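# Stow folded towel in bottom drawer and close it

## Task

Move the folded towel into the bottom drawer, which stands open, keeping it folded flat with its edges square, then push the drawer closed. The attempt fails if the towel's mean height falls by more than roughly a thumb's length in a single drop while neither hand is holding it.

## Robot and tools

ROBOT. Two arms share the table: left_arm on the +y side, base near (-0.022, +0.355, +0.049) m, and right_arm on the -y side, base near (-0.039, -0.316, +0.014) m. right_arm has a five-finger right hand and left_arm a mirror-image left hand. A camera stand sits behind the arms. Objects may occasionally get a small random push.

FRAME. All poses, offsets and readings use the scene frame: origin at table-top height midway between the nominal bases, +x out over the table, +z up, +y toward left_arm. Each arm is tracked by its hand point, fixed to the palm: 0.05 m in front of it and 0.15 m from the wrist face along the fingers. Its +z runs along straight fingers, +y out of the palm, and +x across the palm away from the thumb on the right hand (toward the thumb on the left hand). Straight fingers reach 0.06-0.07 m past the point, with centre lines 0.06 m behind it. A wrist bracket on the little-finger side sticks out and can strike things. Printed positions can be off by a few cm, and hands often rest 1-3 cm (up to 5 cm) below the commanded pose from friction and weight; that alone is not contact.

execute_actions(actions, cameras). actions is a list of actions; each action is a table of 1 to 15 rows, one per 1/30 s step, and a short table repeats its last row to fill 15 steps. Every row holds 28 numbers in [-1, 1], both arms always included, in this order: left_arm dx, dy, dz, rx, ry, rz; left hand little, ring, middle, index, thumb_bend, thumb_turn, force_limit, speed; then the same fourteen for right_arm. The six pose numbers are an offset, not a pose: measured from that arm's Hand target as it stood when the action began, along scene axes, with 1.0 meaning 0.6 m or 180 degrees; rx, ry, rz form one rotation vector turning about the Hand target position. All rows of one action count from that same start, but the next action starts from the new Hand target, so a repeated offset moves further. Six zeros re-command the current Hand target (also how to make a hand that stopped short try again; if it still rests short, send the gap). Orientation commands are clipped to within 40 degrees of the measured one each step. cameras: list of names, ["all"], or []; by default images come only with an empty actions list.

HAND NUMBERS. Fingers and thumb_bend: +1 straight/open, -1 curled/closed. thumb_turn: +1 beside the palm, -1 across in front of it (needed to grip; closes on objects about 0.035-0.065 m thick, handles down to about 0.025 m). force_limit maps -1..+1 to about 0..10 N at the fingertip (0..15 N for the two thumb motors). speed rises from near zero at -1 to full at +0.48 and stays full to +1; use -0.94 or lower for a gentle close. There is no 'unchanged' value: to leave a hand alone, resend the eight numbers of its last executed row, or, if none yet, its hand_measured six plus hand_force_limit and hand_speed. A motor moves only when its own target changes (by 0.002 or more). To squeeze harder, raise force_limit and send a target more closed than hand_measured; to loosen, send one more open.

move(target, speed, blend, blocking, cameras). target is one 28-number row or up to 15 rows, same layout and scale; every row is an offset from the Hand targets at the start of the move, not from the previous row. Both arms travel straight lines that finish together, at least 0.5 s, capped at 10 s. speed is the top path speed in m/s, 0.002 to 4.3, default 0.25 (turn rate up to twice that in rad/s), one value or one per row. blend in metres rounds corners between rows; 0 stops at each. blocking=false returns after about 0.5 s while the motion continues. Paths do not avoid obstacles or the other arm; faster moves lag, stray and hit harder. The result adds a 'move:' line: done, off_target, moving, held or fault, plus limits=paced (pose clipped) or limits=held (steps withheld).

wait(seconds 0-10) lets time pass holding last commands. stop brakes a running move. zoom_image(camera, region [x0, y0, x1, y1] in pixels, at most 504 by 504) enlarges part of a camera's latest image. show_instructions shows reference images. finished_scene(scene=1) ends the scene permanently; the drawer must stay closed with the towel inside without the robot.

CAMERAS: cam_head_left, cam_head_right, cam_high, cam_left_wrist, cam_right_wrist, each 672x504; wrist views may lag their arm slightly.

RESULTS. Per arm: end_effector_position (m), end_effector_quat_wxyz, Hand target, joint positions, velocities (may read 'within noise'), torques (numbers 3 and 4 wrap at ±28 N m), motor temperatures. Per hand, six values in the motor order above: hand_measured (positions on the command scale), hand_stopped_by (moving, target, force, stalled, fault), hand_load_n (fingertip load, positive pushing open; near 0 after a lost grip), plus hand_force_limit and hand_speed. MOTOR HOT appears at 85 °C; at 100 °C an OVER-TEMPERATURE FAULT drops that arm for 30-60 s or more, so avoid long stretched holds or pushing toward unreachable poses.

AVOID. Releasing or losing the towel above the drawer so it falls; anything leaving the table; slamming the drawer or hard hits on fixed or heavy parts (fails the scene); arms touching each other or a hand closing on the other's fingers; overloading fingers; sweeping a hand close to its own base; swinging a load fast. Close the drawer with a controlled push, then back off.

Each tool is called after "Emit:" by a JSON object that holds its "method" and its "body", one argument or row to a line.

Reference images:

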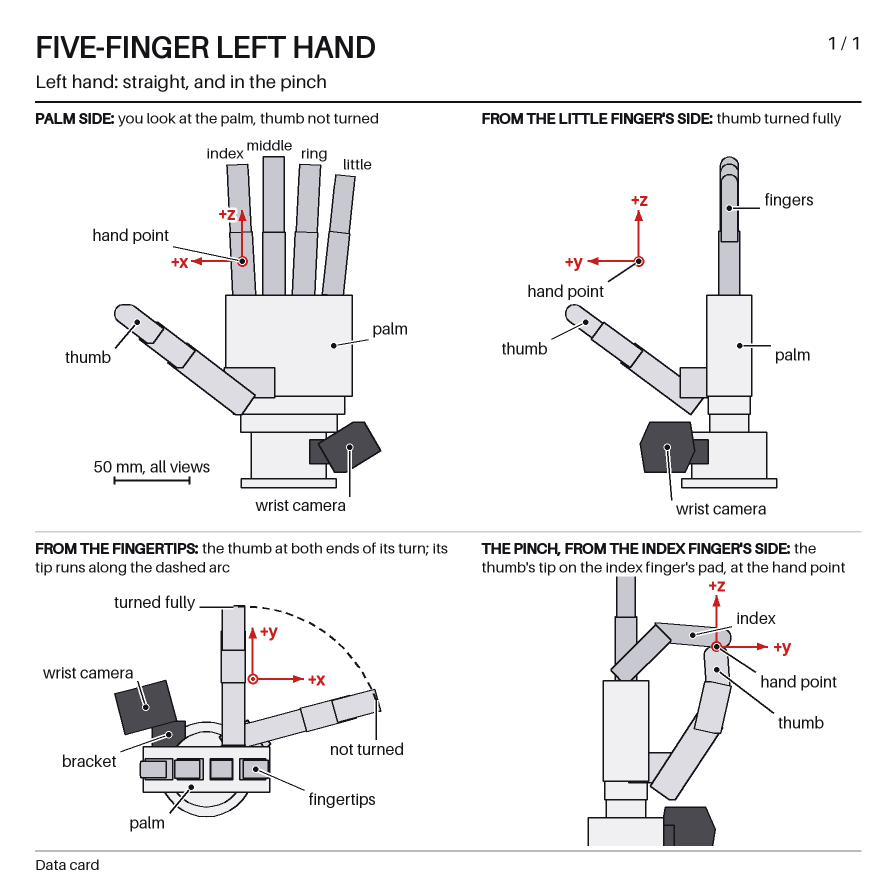

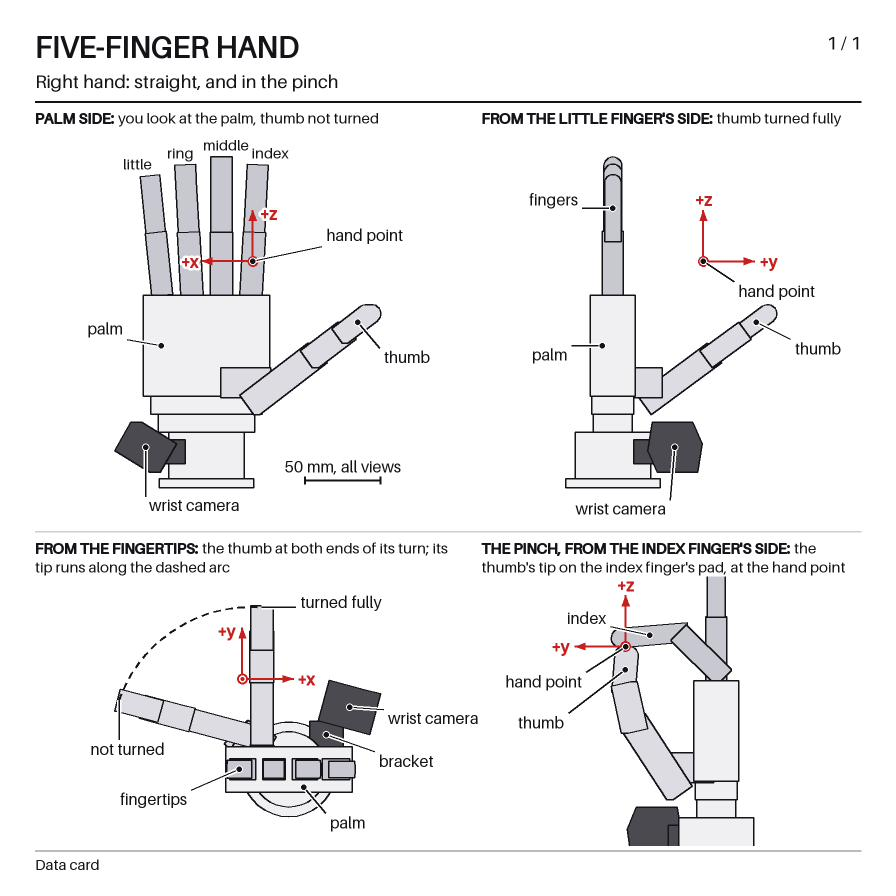

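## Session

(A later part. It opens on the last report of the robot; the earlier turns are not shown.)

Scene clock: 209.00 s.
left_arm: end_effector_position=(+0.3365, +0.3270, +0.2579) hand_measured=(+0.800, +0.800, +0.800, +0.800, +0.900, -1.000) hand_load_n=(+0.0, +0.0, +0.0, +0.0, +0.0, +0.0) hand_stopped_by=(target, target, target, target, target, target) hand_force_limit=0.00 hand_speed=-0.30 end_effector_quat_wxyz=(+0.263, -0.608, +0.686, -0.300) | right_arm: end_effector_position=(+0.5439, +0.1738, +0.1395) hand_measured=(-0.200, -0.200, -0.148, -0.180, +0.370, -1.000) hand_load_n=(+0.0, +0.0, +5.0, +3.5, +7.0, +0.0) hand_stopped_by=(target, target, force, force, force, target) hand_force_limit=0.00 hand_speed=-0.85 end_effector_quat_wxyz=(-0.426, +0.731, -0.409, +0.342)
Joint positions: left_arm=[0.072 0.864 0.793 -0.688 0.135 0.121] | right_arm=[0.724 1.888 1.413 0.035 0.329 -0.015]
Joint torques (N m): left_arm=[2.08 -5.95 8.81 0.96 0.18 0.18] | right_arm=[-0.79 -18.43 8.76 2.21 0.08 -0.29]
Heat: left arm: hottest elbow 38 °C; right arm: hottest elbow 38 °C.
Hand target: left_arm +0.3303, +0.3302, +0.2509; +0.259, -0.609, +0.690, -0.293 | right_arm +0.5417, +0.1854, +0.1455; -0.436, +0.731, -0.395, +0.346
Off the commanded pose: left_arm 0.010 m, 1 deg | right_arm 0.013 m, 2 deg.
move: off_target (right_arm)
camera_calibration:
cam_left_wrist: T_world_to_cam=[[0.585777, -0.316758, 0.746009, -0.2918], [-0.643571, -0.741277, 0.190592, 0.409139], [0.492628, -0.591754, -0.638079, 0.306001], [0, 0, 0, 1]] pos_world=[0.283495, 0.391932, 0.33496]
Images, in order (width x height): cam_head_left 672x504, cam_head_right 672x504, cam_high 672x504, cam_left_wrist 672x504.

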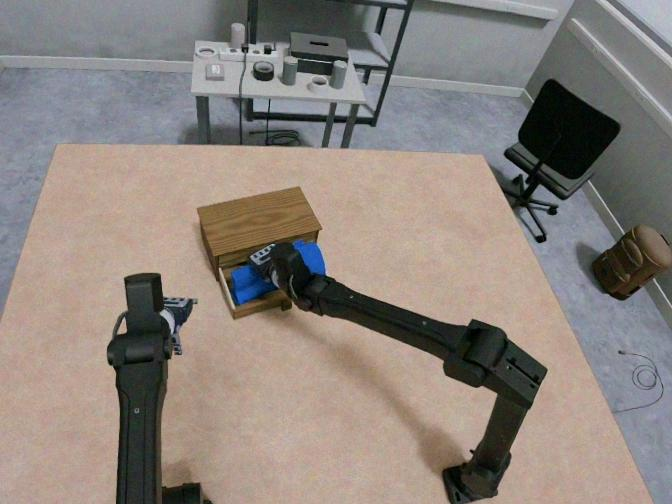

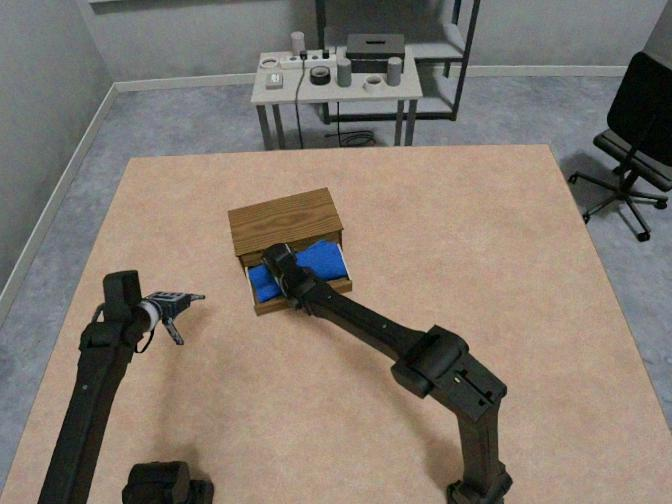

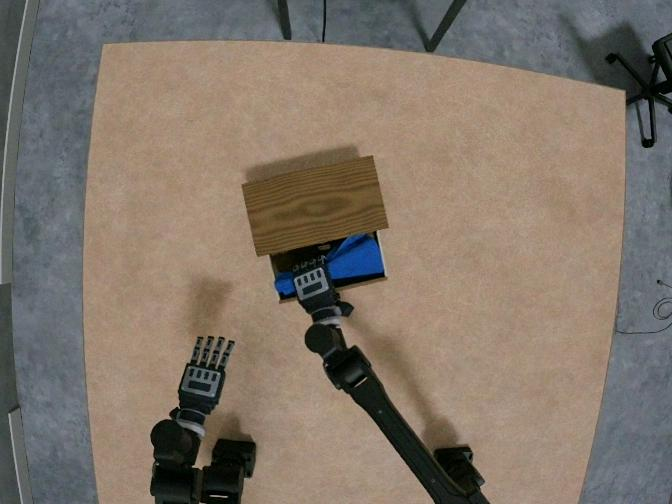

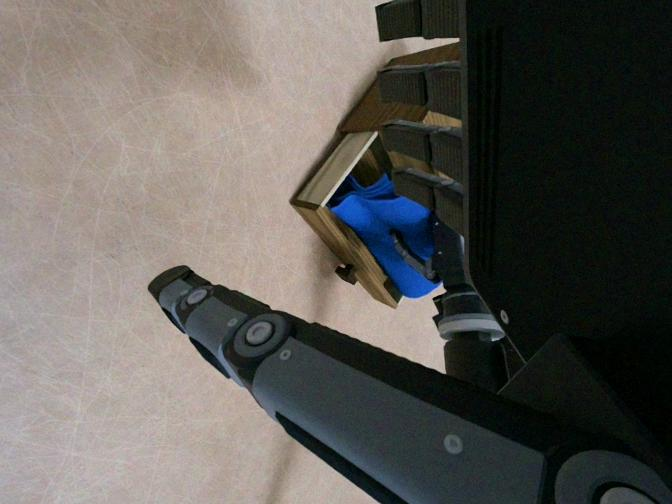

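Emit:
{"method": "move", "body": {
  "target": [0,0,0,0,0,0,0.8,0.8,0.8,0.8,0.9,-1,0,-0.3,0,0,-0.045,0,0,0,-0.2,-0.2,-0.25,-0.2,-0.2,-1,0,-0.85],
  "speed": 0.06,
  "cameras": ["cam_high","cam_head_right","cam_left_wrist"]
}}

Emit:
{"method": "zoom_image", "body": {
  "camera": "cam_high",
  "region": [250, 215, 410, 315]
}}

Emit:
{"method": "zoom_image", "body": {
  "camera": "cam_head_right",
  "region": [220, 220, 370, 330]
}}

Emit:
{"method": "zoom_image", "body": {
  "camera": "cam_left_wrist",
  "region": [270, 60, 490, 330]
}}

Scene clock: 210.77 s.
left_arm: end_effector_position=(+0.3365, +0.3270, +0.2579) hand_measured=(+0.800, +0.800, +0.800, +0.800, +0.900, -1.000) hand_load_n=(+0.0, +0.0, +0.0, +0.5, +0.0, +0.0) hand_stopped_by=(target, target, target, target, target, target) hand_force_limit=0.00 hand_speed=-0.30 end_effector_quat_wxyz=(+0.263, -0.608, +0.686, -0.300) | right_arm: end_effector_position=(+0.5442, +0.1744, +0.1139) hand_measured=(-0.200, -0.200, -0.148, -0.180, +0.370, -1.000) hand_load_n=(+0.0, +0.0, +5.0, +4.0, +6.5, +0.0) hand_stopped_by=(target, target, force, force, force, target) hand_force_limit=0.00 hand_speed=-0.85 end_effector_quat_wxyz=(-0.427, +0.731, -0.408, +0.343)
Joint positions: left_arm=[0.072 0.864 0.793 -0.688 0.135 0.121] | right_arm=[0.724 1.921 1.386 0.098 0.328 -0.018]
Joint torques (N m): left_arm=[2.08 -5.95 8.81 0.98 0.18 0.18] | right_arm=[-0.67 -18.49 8.44 2.18 0.1 -0.26]
Heat: left arm: hottest elbow 38 °C; right arm: hottest elbow 38 °C.
Hand target: left_arm +0.3303, +0.3302, +0.2509; +0.259, -0.609, +0.690, -0.293 | right_arm +0.5414, +0.1856, +0.1181; -0.436, +0.731, -0.395, +0.345
Off the commanded pose: left_arm 0.010 m, 1 deg | right_arm 0.012 m, 2 deg.
move: off_target (right_arm)
camera_calibration:
cam_left_wrist: T_world_to_cam=[[0.585777, -0.316758, 0.746009, -0.2918], [-0.643571, -0.741277, 0.190592, 0.409139], [0.492628, -0.591754, -0.638079, 0.306001], [0, 0, 0, 1]] pos_world=[0.283495, 0.391932, 0.33496]
Images, in order (width x height): cam_head_right 672x504, cam_high 672x504, cam_left_wrist 672x504.

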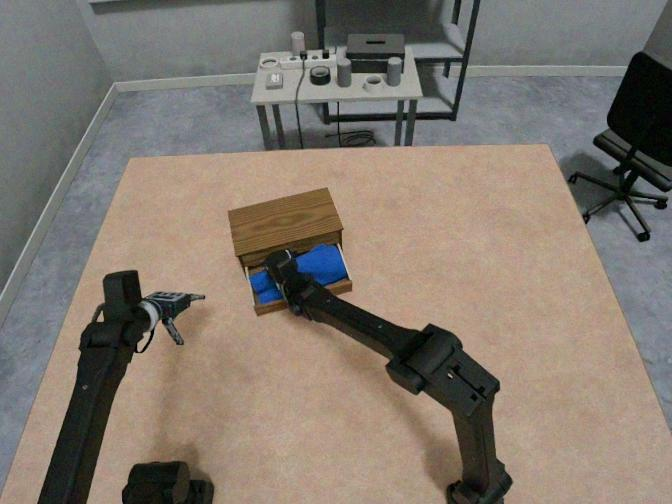

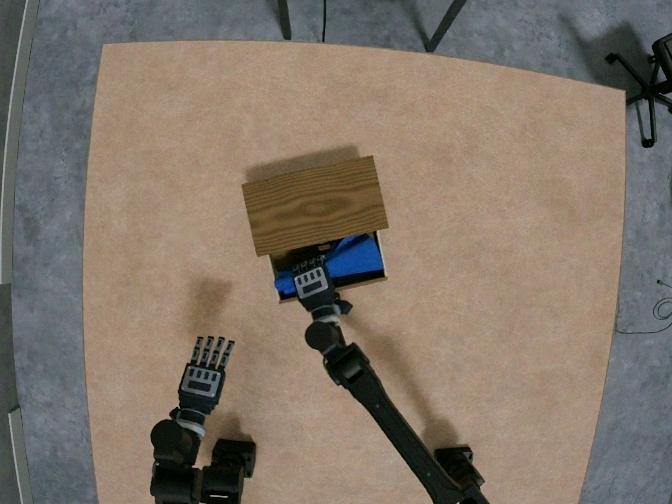

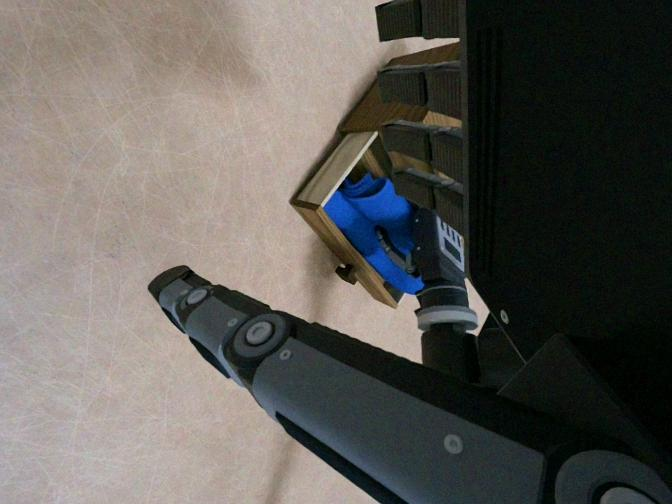

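Scaled by 3.150 from the camera's 672x504 image, which has a finer 960x720 frame.

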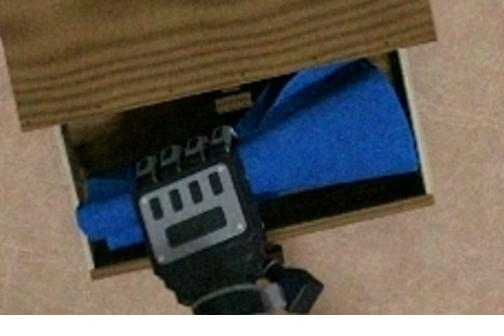

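Scaled by 3.360 from the camera's 672x504 image, which has a finer 960x720 frame.

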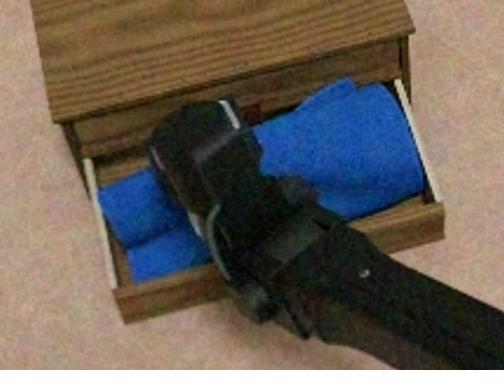

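Scaled by 1.867 from the camera's 672x504 image, which has a finer 960x720 frame.

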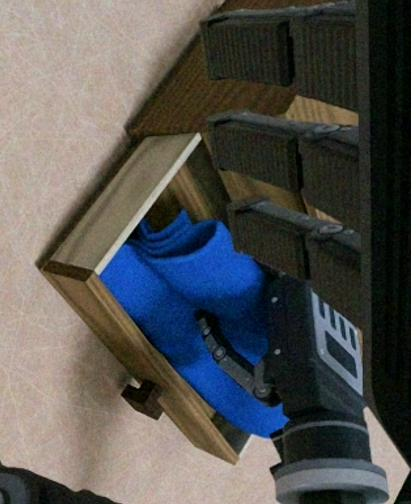

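Emit:
{"method": "move", "body": {
  "target": [0,0,0,0,0,0,0.8,0.8,0.8,0.8,0.9,-1,0,-0.3,0,0,-0.045,0,0,0,-0.2,-0.2,-0.25,-0.2,-0.2,-1,0,-0.85],
  "speed": 0.05,
  "cameras": ["cam_high","cam_head_right","cam_left_wrist","cam_right_wrist"]
}}

Emit:
{"method": "zoom_image", "body": {
  "camera": "cam_high",
  "region": [250, 215, 410, 315]
}}

Emit:
{"method": "zoom_image", "body": {
  "camera": "cam_head_right",
  "region": [220, 220, 370, 330]
}}

Emit:
{"method": "zoom_image", "body": {
  "camera": "cam_left_wrist",
  "region": [270, 60, 490, 330]
}}

Scene clock: 212.37 s.
left_arm: end_effector_position=(+0.3365, +0.3270, +0.2579) hand_measured=(+0.800, +0.800, +0.800, +0.800, +0.900, -1.000) hand_load_n=(+0.0, +0.0, +0.0, +0.0, +0.0, +0.0) hand_stopped_by=(target, target, target, target, target, target) hand_force_limit=0.00 hand_speed=-0.30 end_effector_quat_wxyz=(+0.263, -0.608, +0.686, -0.300) | right_arm: end_effector_position=(+0.5449, +0.1749, +0.0902) hand_measured=(-0.200, -0.200, -0.148, -0.180, +0.370, -1.000) hand_load_n=(+0.0, +0.0, +4.5, +4.0, +6.5, +0.0) hand_stopped_by=(target, target, force, force, force, target) hand_force_limit=0.00 hand_speed=-0.85 end_effector_quat_wxyz=(-0.429, +0.730, -0.406, +0.344)
Joint positions: left_arm=[0.072 0.864 0.793 -0.688 0.135 0.121] | right_arm=[0.724 1.956 1.365 0.16 0.328 -0.021]
Joint torques (N m): left_arm=[2.14 -6.01 8.8 0.96 0.18 0.18] | right_arm=[-0.73 -18.43 8.09 2.09 0.1 -0.23]
Heat: left arm: hottest elbow 38 °C; right arm: hottest elbow 38 °C.
Hand target: left_arm +0.3303, +0.3302, +0.2509; +0.259, -0.609, +0.690, -0.293 | right_arm +0.5415, +0.1857, +0.0914; -0.436, +0.731, -0.395, +0.345
Off the commanded pose: left_arm 0.010 m, 1 deg | right_arm 0.011 m, 2 deg.
move: off_target (right_arm)
camera_calibration:
cam_left_wrist: T_world_to_cam=[[0.585777, -0.316758, 0.746009, -0.2918], [-0.643571, -0.741277, 0.190592, 0.409139], [0.492628, -0.591754, -0.638079, 0.306001], [0, 0, 0, 1]] pos_world=[0.283495, 0.391932, 0.33496]
cam_right_wrist: T_world_to_cam=[[-0.161332, -0.556462, -0.815059, 0.255679], [-0.878337, 0.457535, -0.138513, 0.410581], [0.449995, 0.69355, -0.562576, -0.199381], [0, 0, 0, 1]] pos_world=[0.491598, 0.0927016, 0.153097]
Images, in order (width x height): cam_head_right 672x504, cam_high 672x504, cam_left_wrist 672x504, cam_right_wrist 672x504.

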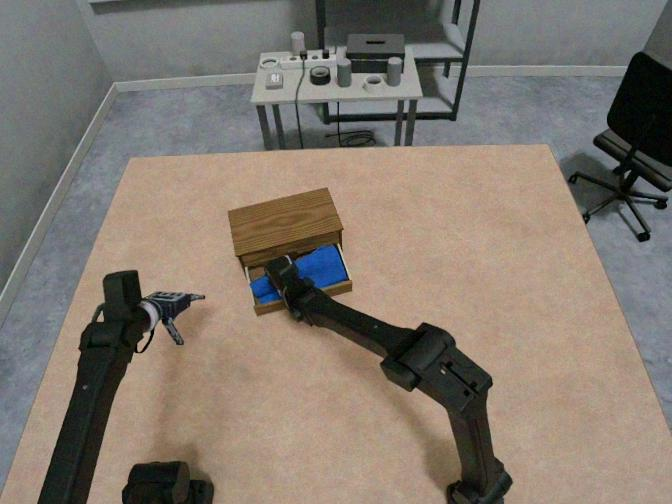

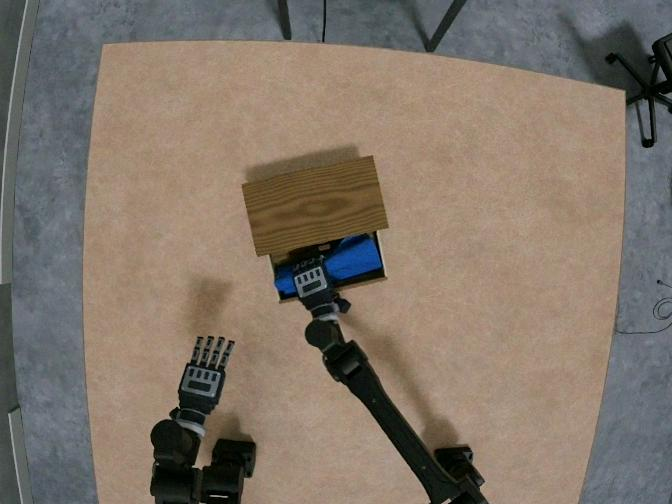

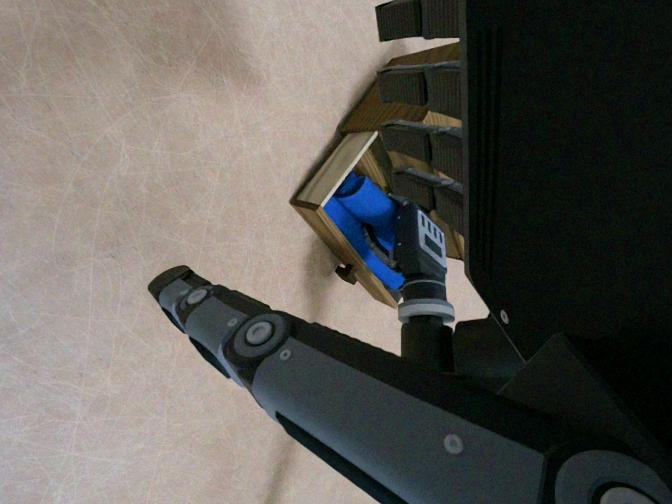

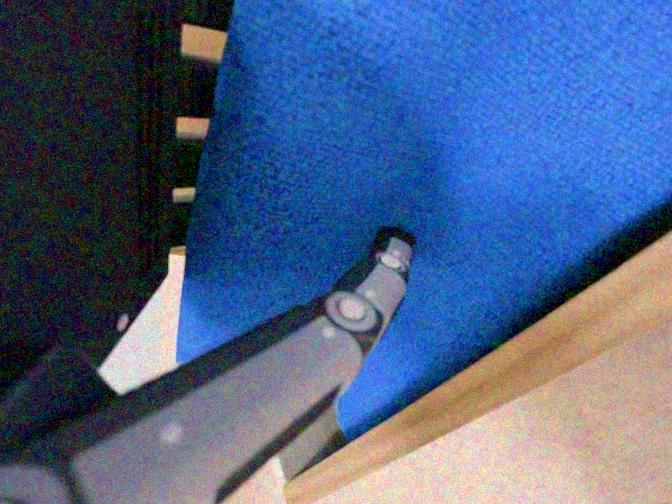

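Scaled by 3.150 from the camera's 672x504 image, which has a finer 960x720 frame.

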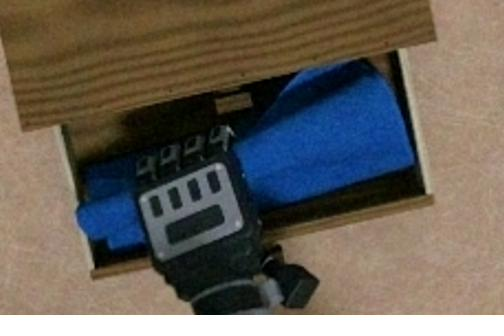

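Scaled by 3.360 from the camera's 672x504 image, which has a finer 960x720 frame.

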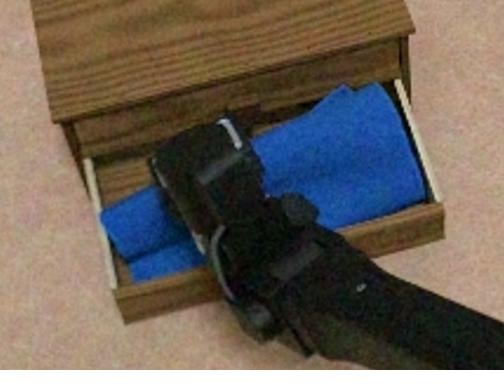

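Scaled by 1.867 from the camera's 672x504 image, which has a finer 960x720 frame.

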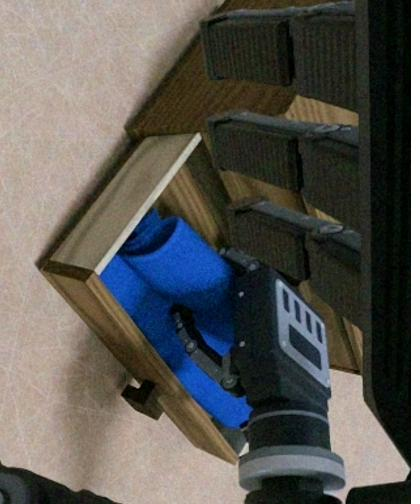

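Emit:
{"method": "move", "body": {
  "target": [0,0,0,0,0,0,0.8,0.8,0.8,0.8,0.9,-1,0,-0.3,0,0,-0.02,0,0,0,-0.2,-0.2,-0.25,-0.2,-0.2,-1,0,-0.85],
  "speed": 0.04,
  "cameras": ["cam_high","cam_head_right","cam_left_wrist","cam_right_wrist"]
}}

Emit:
{"method": "zoom_image", "body": {
  "camera": "cam_left_wrist",
  "region": [270, 60, 490, 330]
}}

Emit:
{"method": "zoom_image", "body": {
  "camera": "cam_high",
  "region": [250, 215, 410, 315]
}}

Emit:
{"method": "zoom_image", "body": {
  "camera": "cam_head_right",
  "region": [220, 220, 370, 330]
}}

Scene clock: 215.40 s.
left_arm: end_effector_position=(+0.3365, +0.3270, +0.2579) hand_measured=(+0.800, +0.800, +0.800, +0.800, +0.900, -1.000) hand_load_n=(+0.0, +0.0, +0.0, +0.0, +0.0, +0.0) hand_stopped_by=(target, target, target, target, target, target) hand_force_limit=0.00 hand_speed=-0.30 end_effector_quat_wxyz=(+0.263, -0.608, +0.686, -0.300) | right_arm: end_effector_position=(+0.5458, +0.1756, +0.0828) hand_measured=(-0.200, -0.200, -0.148, -0.180, +0.370, -1.000) hand_load_n=(+0.0, +0.0, +4.5, +3.5, +6.0, -0.5) hand_stopped_by=(target, target, force, force, force, target) hand_force_limit=0.00 hand_speed=-0.85 end_effector_quat_wxyz=(-0.432, +0.728, -0.406, +0.345)
Joint positions: left_arm=[0.072 0.864 0.793 -0.688 0.135 0.121] | right_arm=[0.724 1.969 1.358 0.187 0.328 -0.022]
Joint torques (N m): left_arm=[2.14 -5.95 8.81 0.98 0.19 0.18] | right_arm=[-0.79 -18.2 7.83 2.13 0.1 -0.22]
Heat: left arm: hottest elbow 38 °C; right arm: hottest elbow 38 °C.
Hand target: left_arm +0.3303, +0.3302, +0.2509; +0.259, -0.609, +0.690, -0.293 | right_arm +0.5414, +0.1856, +0.0792; -0.436, +0.731, -0.395, +0.345
Off the commanded pose: left_arm 0.010 m, 1 deg | right_arm 0.011 m, 1 deg.
move: off_target (right_arm)
camera_calibration:
cam_left_wrist: T_world_to_cam=[[0.585777, -0.316758, 0.746009, -0.2918], [-0.643571, -0.741277, 0.190592, 0.409139], [0.492628, -0.591754, -0.638079, 0.306001], [0, 0, 0, 1]] pos_world=[0.283495, 0.391932, 0.33496]
cam_right_wrist: T_world_to_cam=[[-0.156604, -0.553043, -0.818302, 0.247348], [-0.877691, 0.457867, -0.141476, 0.409764], [0.452916, 0.696061, -0.557105, -0.206912], [0, 0, 0, 1]] pos_world=[0.492096, 0.0932002, 0.145106]
Images, in order (width x height): cam_head_right 672x504, cam_high 672x504, cam_left_wrist 672x504, cam_right_wrist 672x504.

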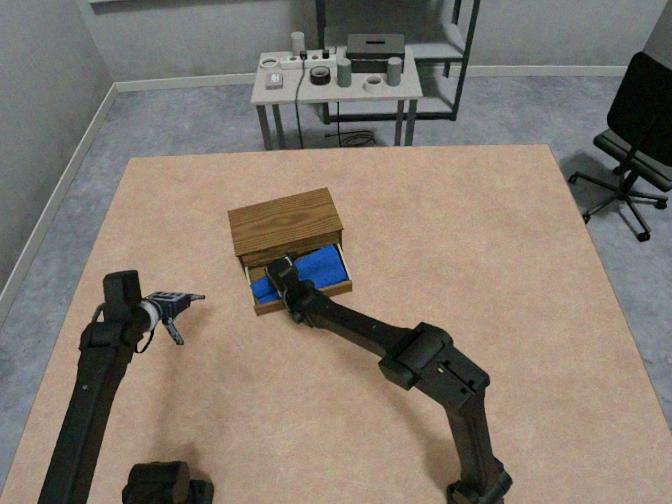

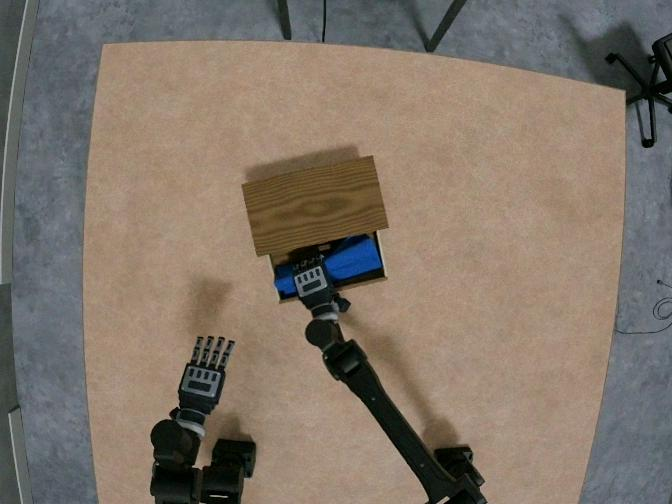

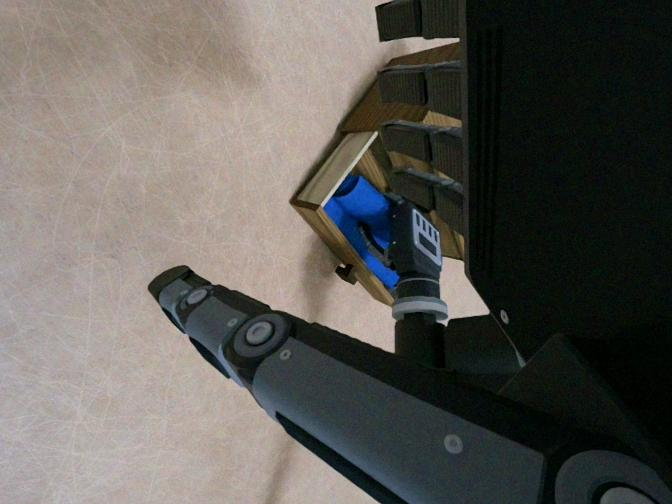

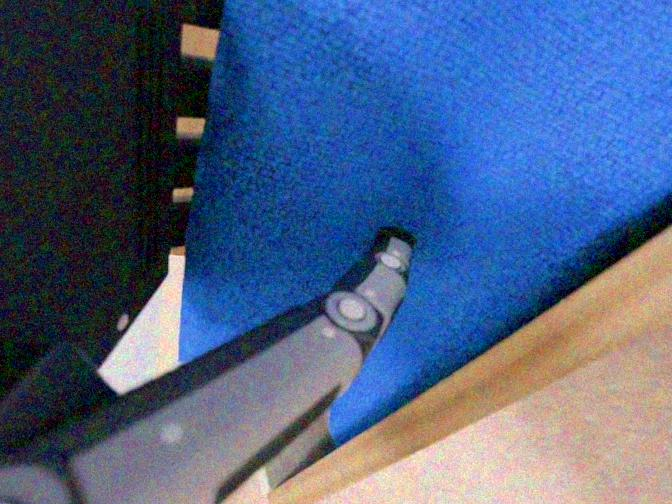

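Scaled by 1.867 from the camera's 672x504 image, which has a finer 960x720 frame.

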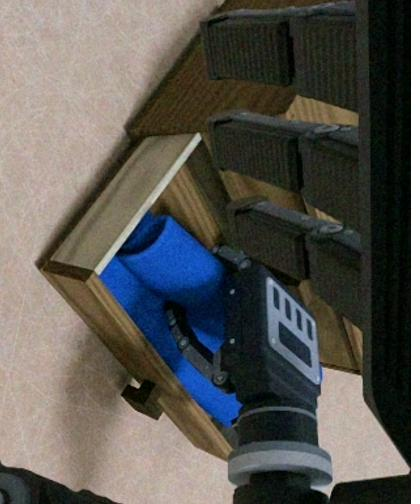

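Scaled by 3.150 from the camera's 672x504 image, which has a finer 960x720 frame.

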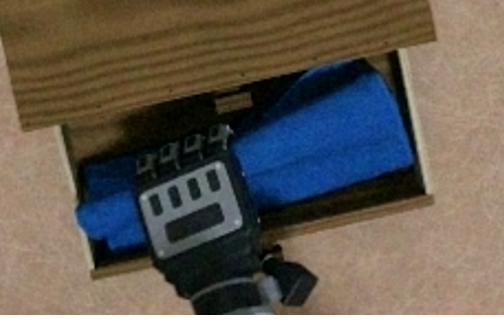

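Scaled by 3.360 from the camera's 672x504 image, which has a finer 960x720 frame.

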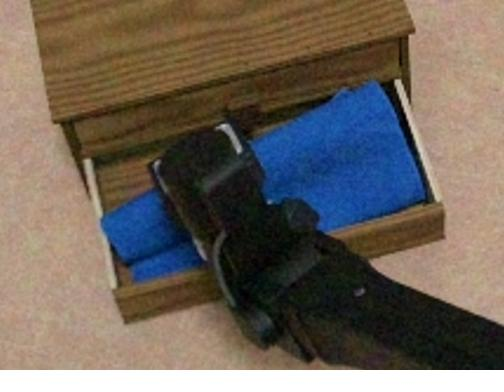

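Emit:
{"method": "execute_actions", "body": {
  "actions": [
    [[0,0,0,0,0,0,0.8,0.8,0.8,0.8,0.9,-1,0,-0.3,0,0,0,0,0,0,-0.2,-0.2,-0.25,-0.2,0.7,-1,0,-0.6]],
    [[0,0,0,0,0,0,0.8,0.8,0.8,0.8,0.9,-1,0,-0.3,0,0,0,0,0,0,-0.2,-0.2,-0.25,-0.2,0.7,-1,0,-0.6]]
  ],
  "cameras": ["cam_high","cam_left_wrist","cam_right_wrist"]
}}

Emit:
{"method": "zoom_image", "body": {
  "camera": "cam_left_wrist",
  "region": [270, 60, 490, 330]
}}

Emit:
{"method": "zoom_image", "body": {
  "camera": "cam_high",
  "region": [250, 215, 410, 315]
}}

Scene clock: 218.07 s.
left_arm: end_effector_position=(+0.3365, +0.3270, +0.2579) hand_measured=(+0.800, +0.800, +0.800, +0.800, +0.900, -1.000) hand_load_n=(+0.0, +0.0, +0.0, +0.0, +0.0, +0.0) hand_stopped_by=(target, target, target, target, target, target) hand_force_limit=0.00 hand_speed=-0.30 end_effector_quat_wxyz=(+0.263, -0.608, +0.686, -0.300) | right_arm: end_effector_position=(+0.5456, +0.1758, +0.0828) hand_measured=(-0.200, -0.200, -0.148, -0.180, +0.700, -1.000) hand_load_n=(+0.0, +0.0, +0.0, +0.0, +0.0, -0.5) hand_stopped_by=(target, target, force, force, target, target) hand_force_limit=0.00 hand_speed=-0.60 end_effector_quat_wxyz=(-0.432, +0.728, -0.406, +0.345)
Joint positions: left_arm=[0.072 0.864 0.793 -0.688 0.135 0.121] | right_arm=[0.725 1.969 1.358 0.187 0.328 -0.022]
Joint torques (N m): left_arm=[2.14 -5.95 8.83 0.98 0.18 0.18] | right_arm=[-0.79 -18.2 7.84 2.09 0.1 -0.22]
Heat: left arm: hottest elbow 38 °C; right arm: hottest elbow 38 °C.
Hand target: left_arm +0.3303, +0.3302, +0.2509; +0.259, -0.609, +0.690, -0.293 | right_arm +0.5415, +0.1854, +0.0792; -0.436, +0.731, -0.395, +0.345
Off the commanded pose: left_arm 0.010 m, 1 deg | right_arm 0.011 m, 1 deg.
camera_calibration:
cam_left_wrist: T_world_to_cam=[[0.585777, -0.316758, 0.746009, -0.2918], [-0.643571, -0.741277, 0.190592, 0.409139], [0.492628, -0.591754, -0.638079, 0.306001], [0, 0, 0, 1]] pos_world=[0.283495, 0.391932, 0.33496]
cam_right_wrist: T_world_to_cam=[[-0.156403, -0.55309, -0.818309, 0.247349], [-0.877883, 0.457511, -0.14144, 0.409706], [0.452615, 0.696258, -0.557104, -0.206876], [0, 0, 0, 1]] pos_world=[0.491995, 0.0934005, 0.145106]
Images, in order (width x height): cam_high 672x504, cam_left_wrist 672x504, cam_right_wrist 672x504.

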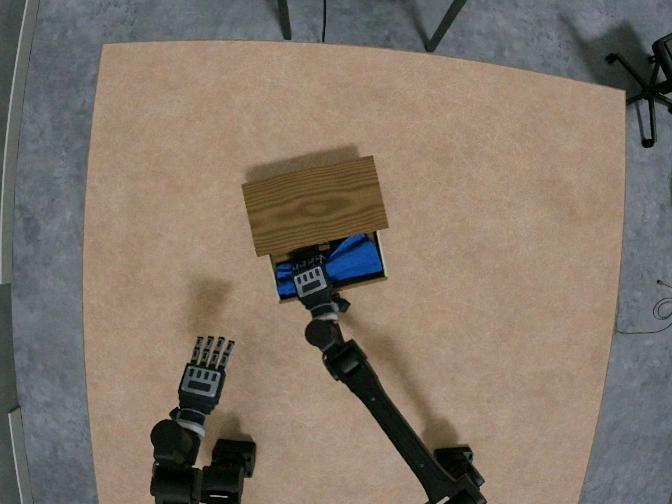

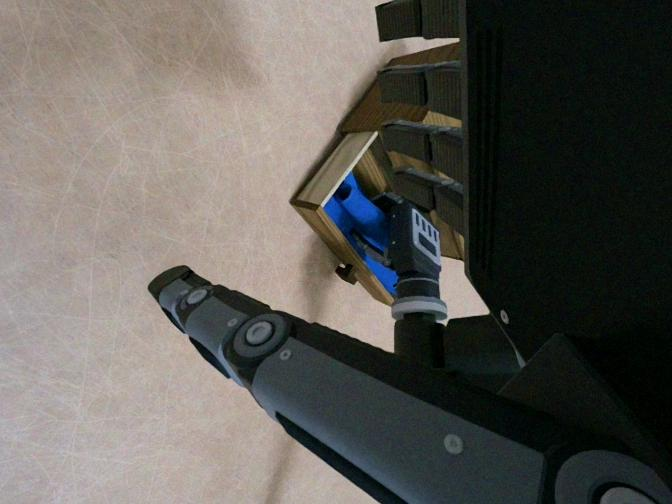

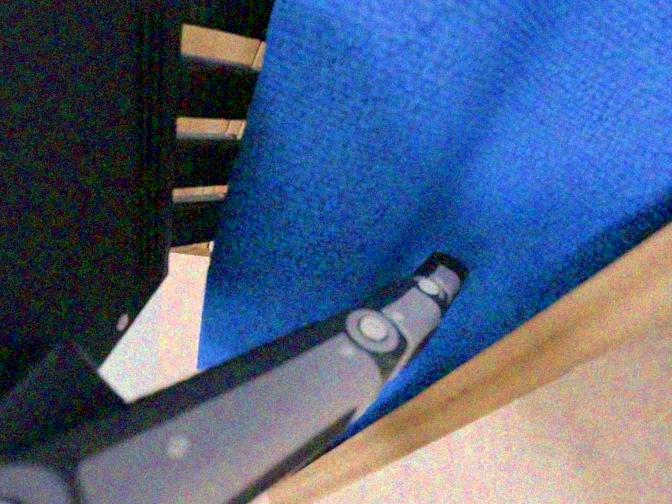

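Scaled by 1.867 from the camera's 672x504 image, which has a finer 960x720 frame.

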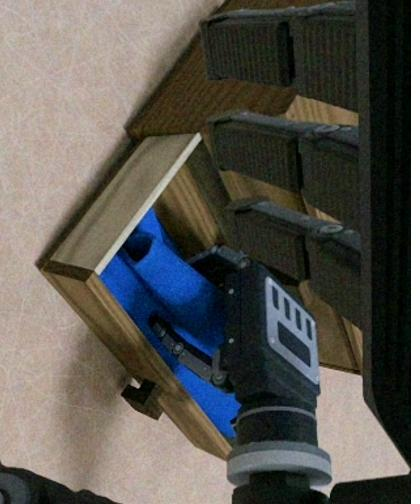

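Scaled by 3.150 from the camera's 672x504 image, which has a finer 960x720 frame.

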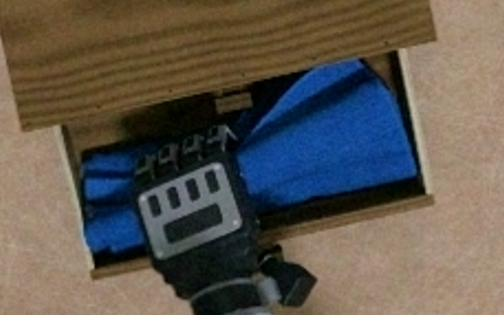

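Emit:
{"method": "execute_actions", "body": {
  "actions": [
    [[0,0,0,0,0,0,0.8,0.8,0.8,0.8,0.9,-1,0,-0.3,0,0,0,0,0,0,0.15,0.15,0.15,0.15,0.7,-1,0,-0.6]],
    [[0,0,0,0,0,0,0.8,0.8,0.8,0.8,0.9,-1,0,-0.3,0,0,0,0,0,0,0.15,0.15,0.15,0.15,0.7,-1,0,-0.6]]
  ],
  "cameras": ["cam_high","cam_head_left","cam_head_right","cam_left_wrist","cam_right_wrist"]
}}

Emit:
{"method": "zoom_image", "body": {
  "camera": "cam_left_wrist",
  "region": [270, 60, 490, 330]
}}

Emit:
{"method": "zoom_image", "body": {
  "camera": "cam_high",
  "region": [250, 215, 410, 315]
}}

Emit:
{"method": "zoom_image", "body": {
  "camera": "cam_head_right",
  "region": [220, 220, 370, 330]
}}

Scene clock: 219.70 s.
left_arm: end_effector_position=(+0.3365, +0.3270, +0.2579) hand_measured=(+0.800, +0.800, +0.800, +0.800, +0.900, -1.000) hand_load_n=(+0.0, +0.0, +0.0, +0.0, +0.0, +0.0) hand_stopped_by=(target, target, target, target, target, target) hand_force_limit=0.00 hand_speed=-0.30 end_effector_quat_wxyz=(+0.263, -0.608, +0.686, -0.300) | right_arm: end_effector_position=(+0.5457, +0.1759, +0.0830) hand_measured=(+0.150, +0.150, +0.150, +0.150, +0.700, -1.000) hand_load_n=(+0.0, +0.0, +0.0, +0.0, +0.0, +0.0) hand_stopped_by=(target, target, target, target, target, target) hand_force_limit=0.00 hand_speed=-0.60 end_effector_quat_wxyz=(-0.432, +0.728, -0.406, +0.345)
Joint positions: left_arm=[0.072 0.864 0.793 -0.688 0.135 0.121] | right_arm=[0.725 1.969 1.358 0.188 0.328 -0.022]
Joint torques (N m): left_arm=[2.14 -5.95 8.8 0.98 0.18 0.18] | right_arm=[-0.79 -18.2 7.83 2.07 0.1 -0.22]
Heat: left arm: hottest elbow 38 °C; right arm: hottest elbow 38 °C.
Hand target: left_arm +0.3303, +0.3302, +0.2509; +0.259, -0.609, +0.690, -0.293 | right_arm +0.5415, +0.1855, +0.0793; -0.436, +0.731, -0.395, +0.345
Off the commanded pose: left_arm 0.010 m, 1 deg | right_arm 0.011 m, 1 deg.
camera_calibration:
cam_left_wrist: T_world_to_cam=[[0.585777, -0.316758, 0.746009, -0.2918], [-0.643571, -0.741277, 0.190592, 0.409139], [0.492628, -0.591754, -0.638079, 0.306001], [0, 0, 0, 1]] pos_world=[0.283495, 0.391932, 0.33496]
cam_right_wrist: T_world_to_cam=[[-0.155999, -0.552645, -0.818687, 0.247246], [-0.877802, 0.457605, -0.141638, 0.409701], [0.45291, 0.69655, -0.556499, -0.20708], [0, 0, 0, 1]] pos_world=[0.491995, 0.0934003, 0.145206]

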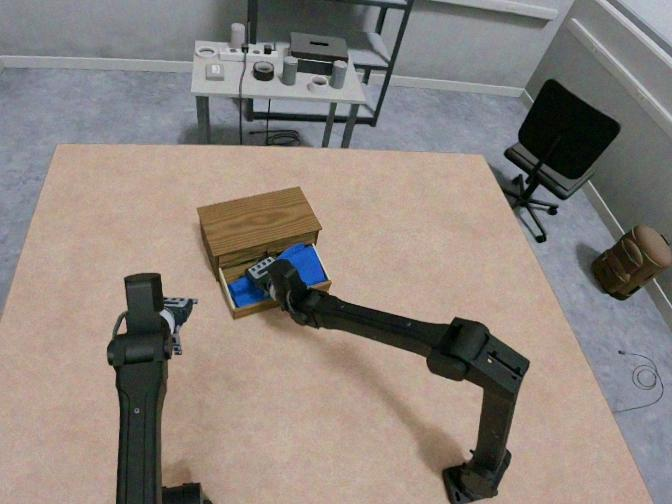

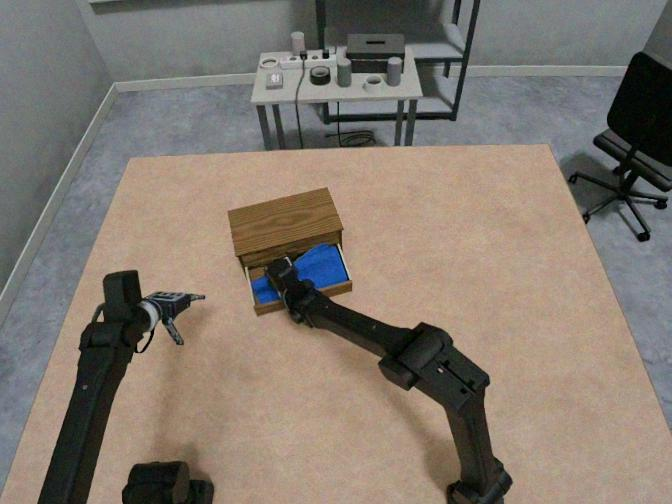

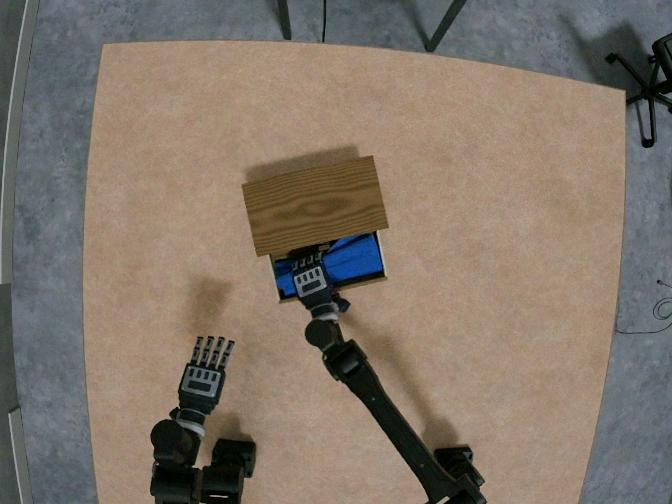

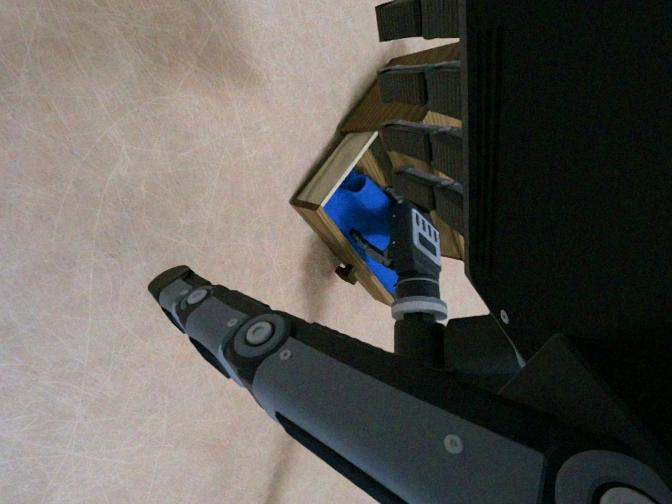

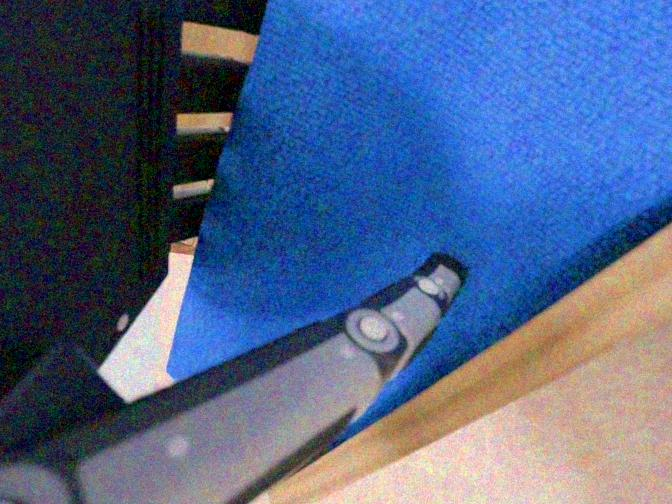

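Scaled by 1.867 from the camera's 672x504 image, which has a finer 960x720 frame.

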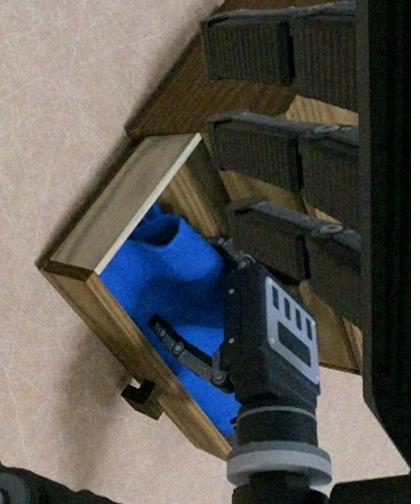

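Scaled by 3.150 from the camera's 672x504 image, which has a finer 960x720 frame.

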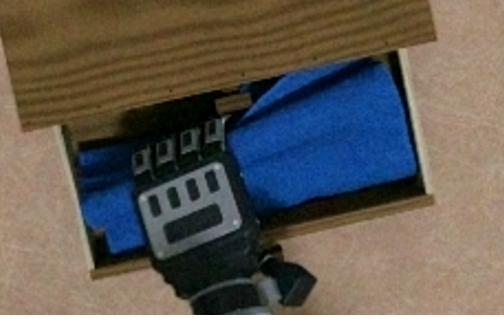

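Scaled by 3.360 from the camera's 672x504 image, which has a finer 960x720 frame.

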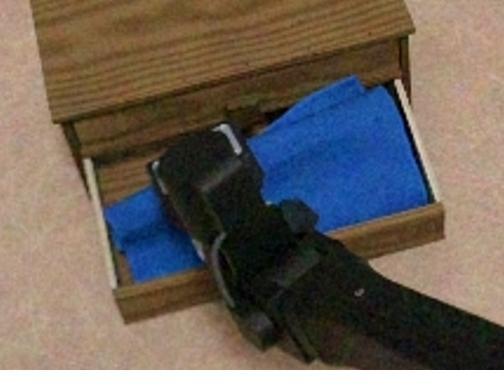

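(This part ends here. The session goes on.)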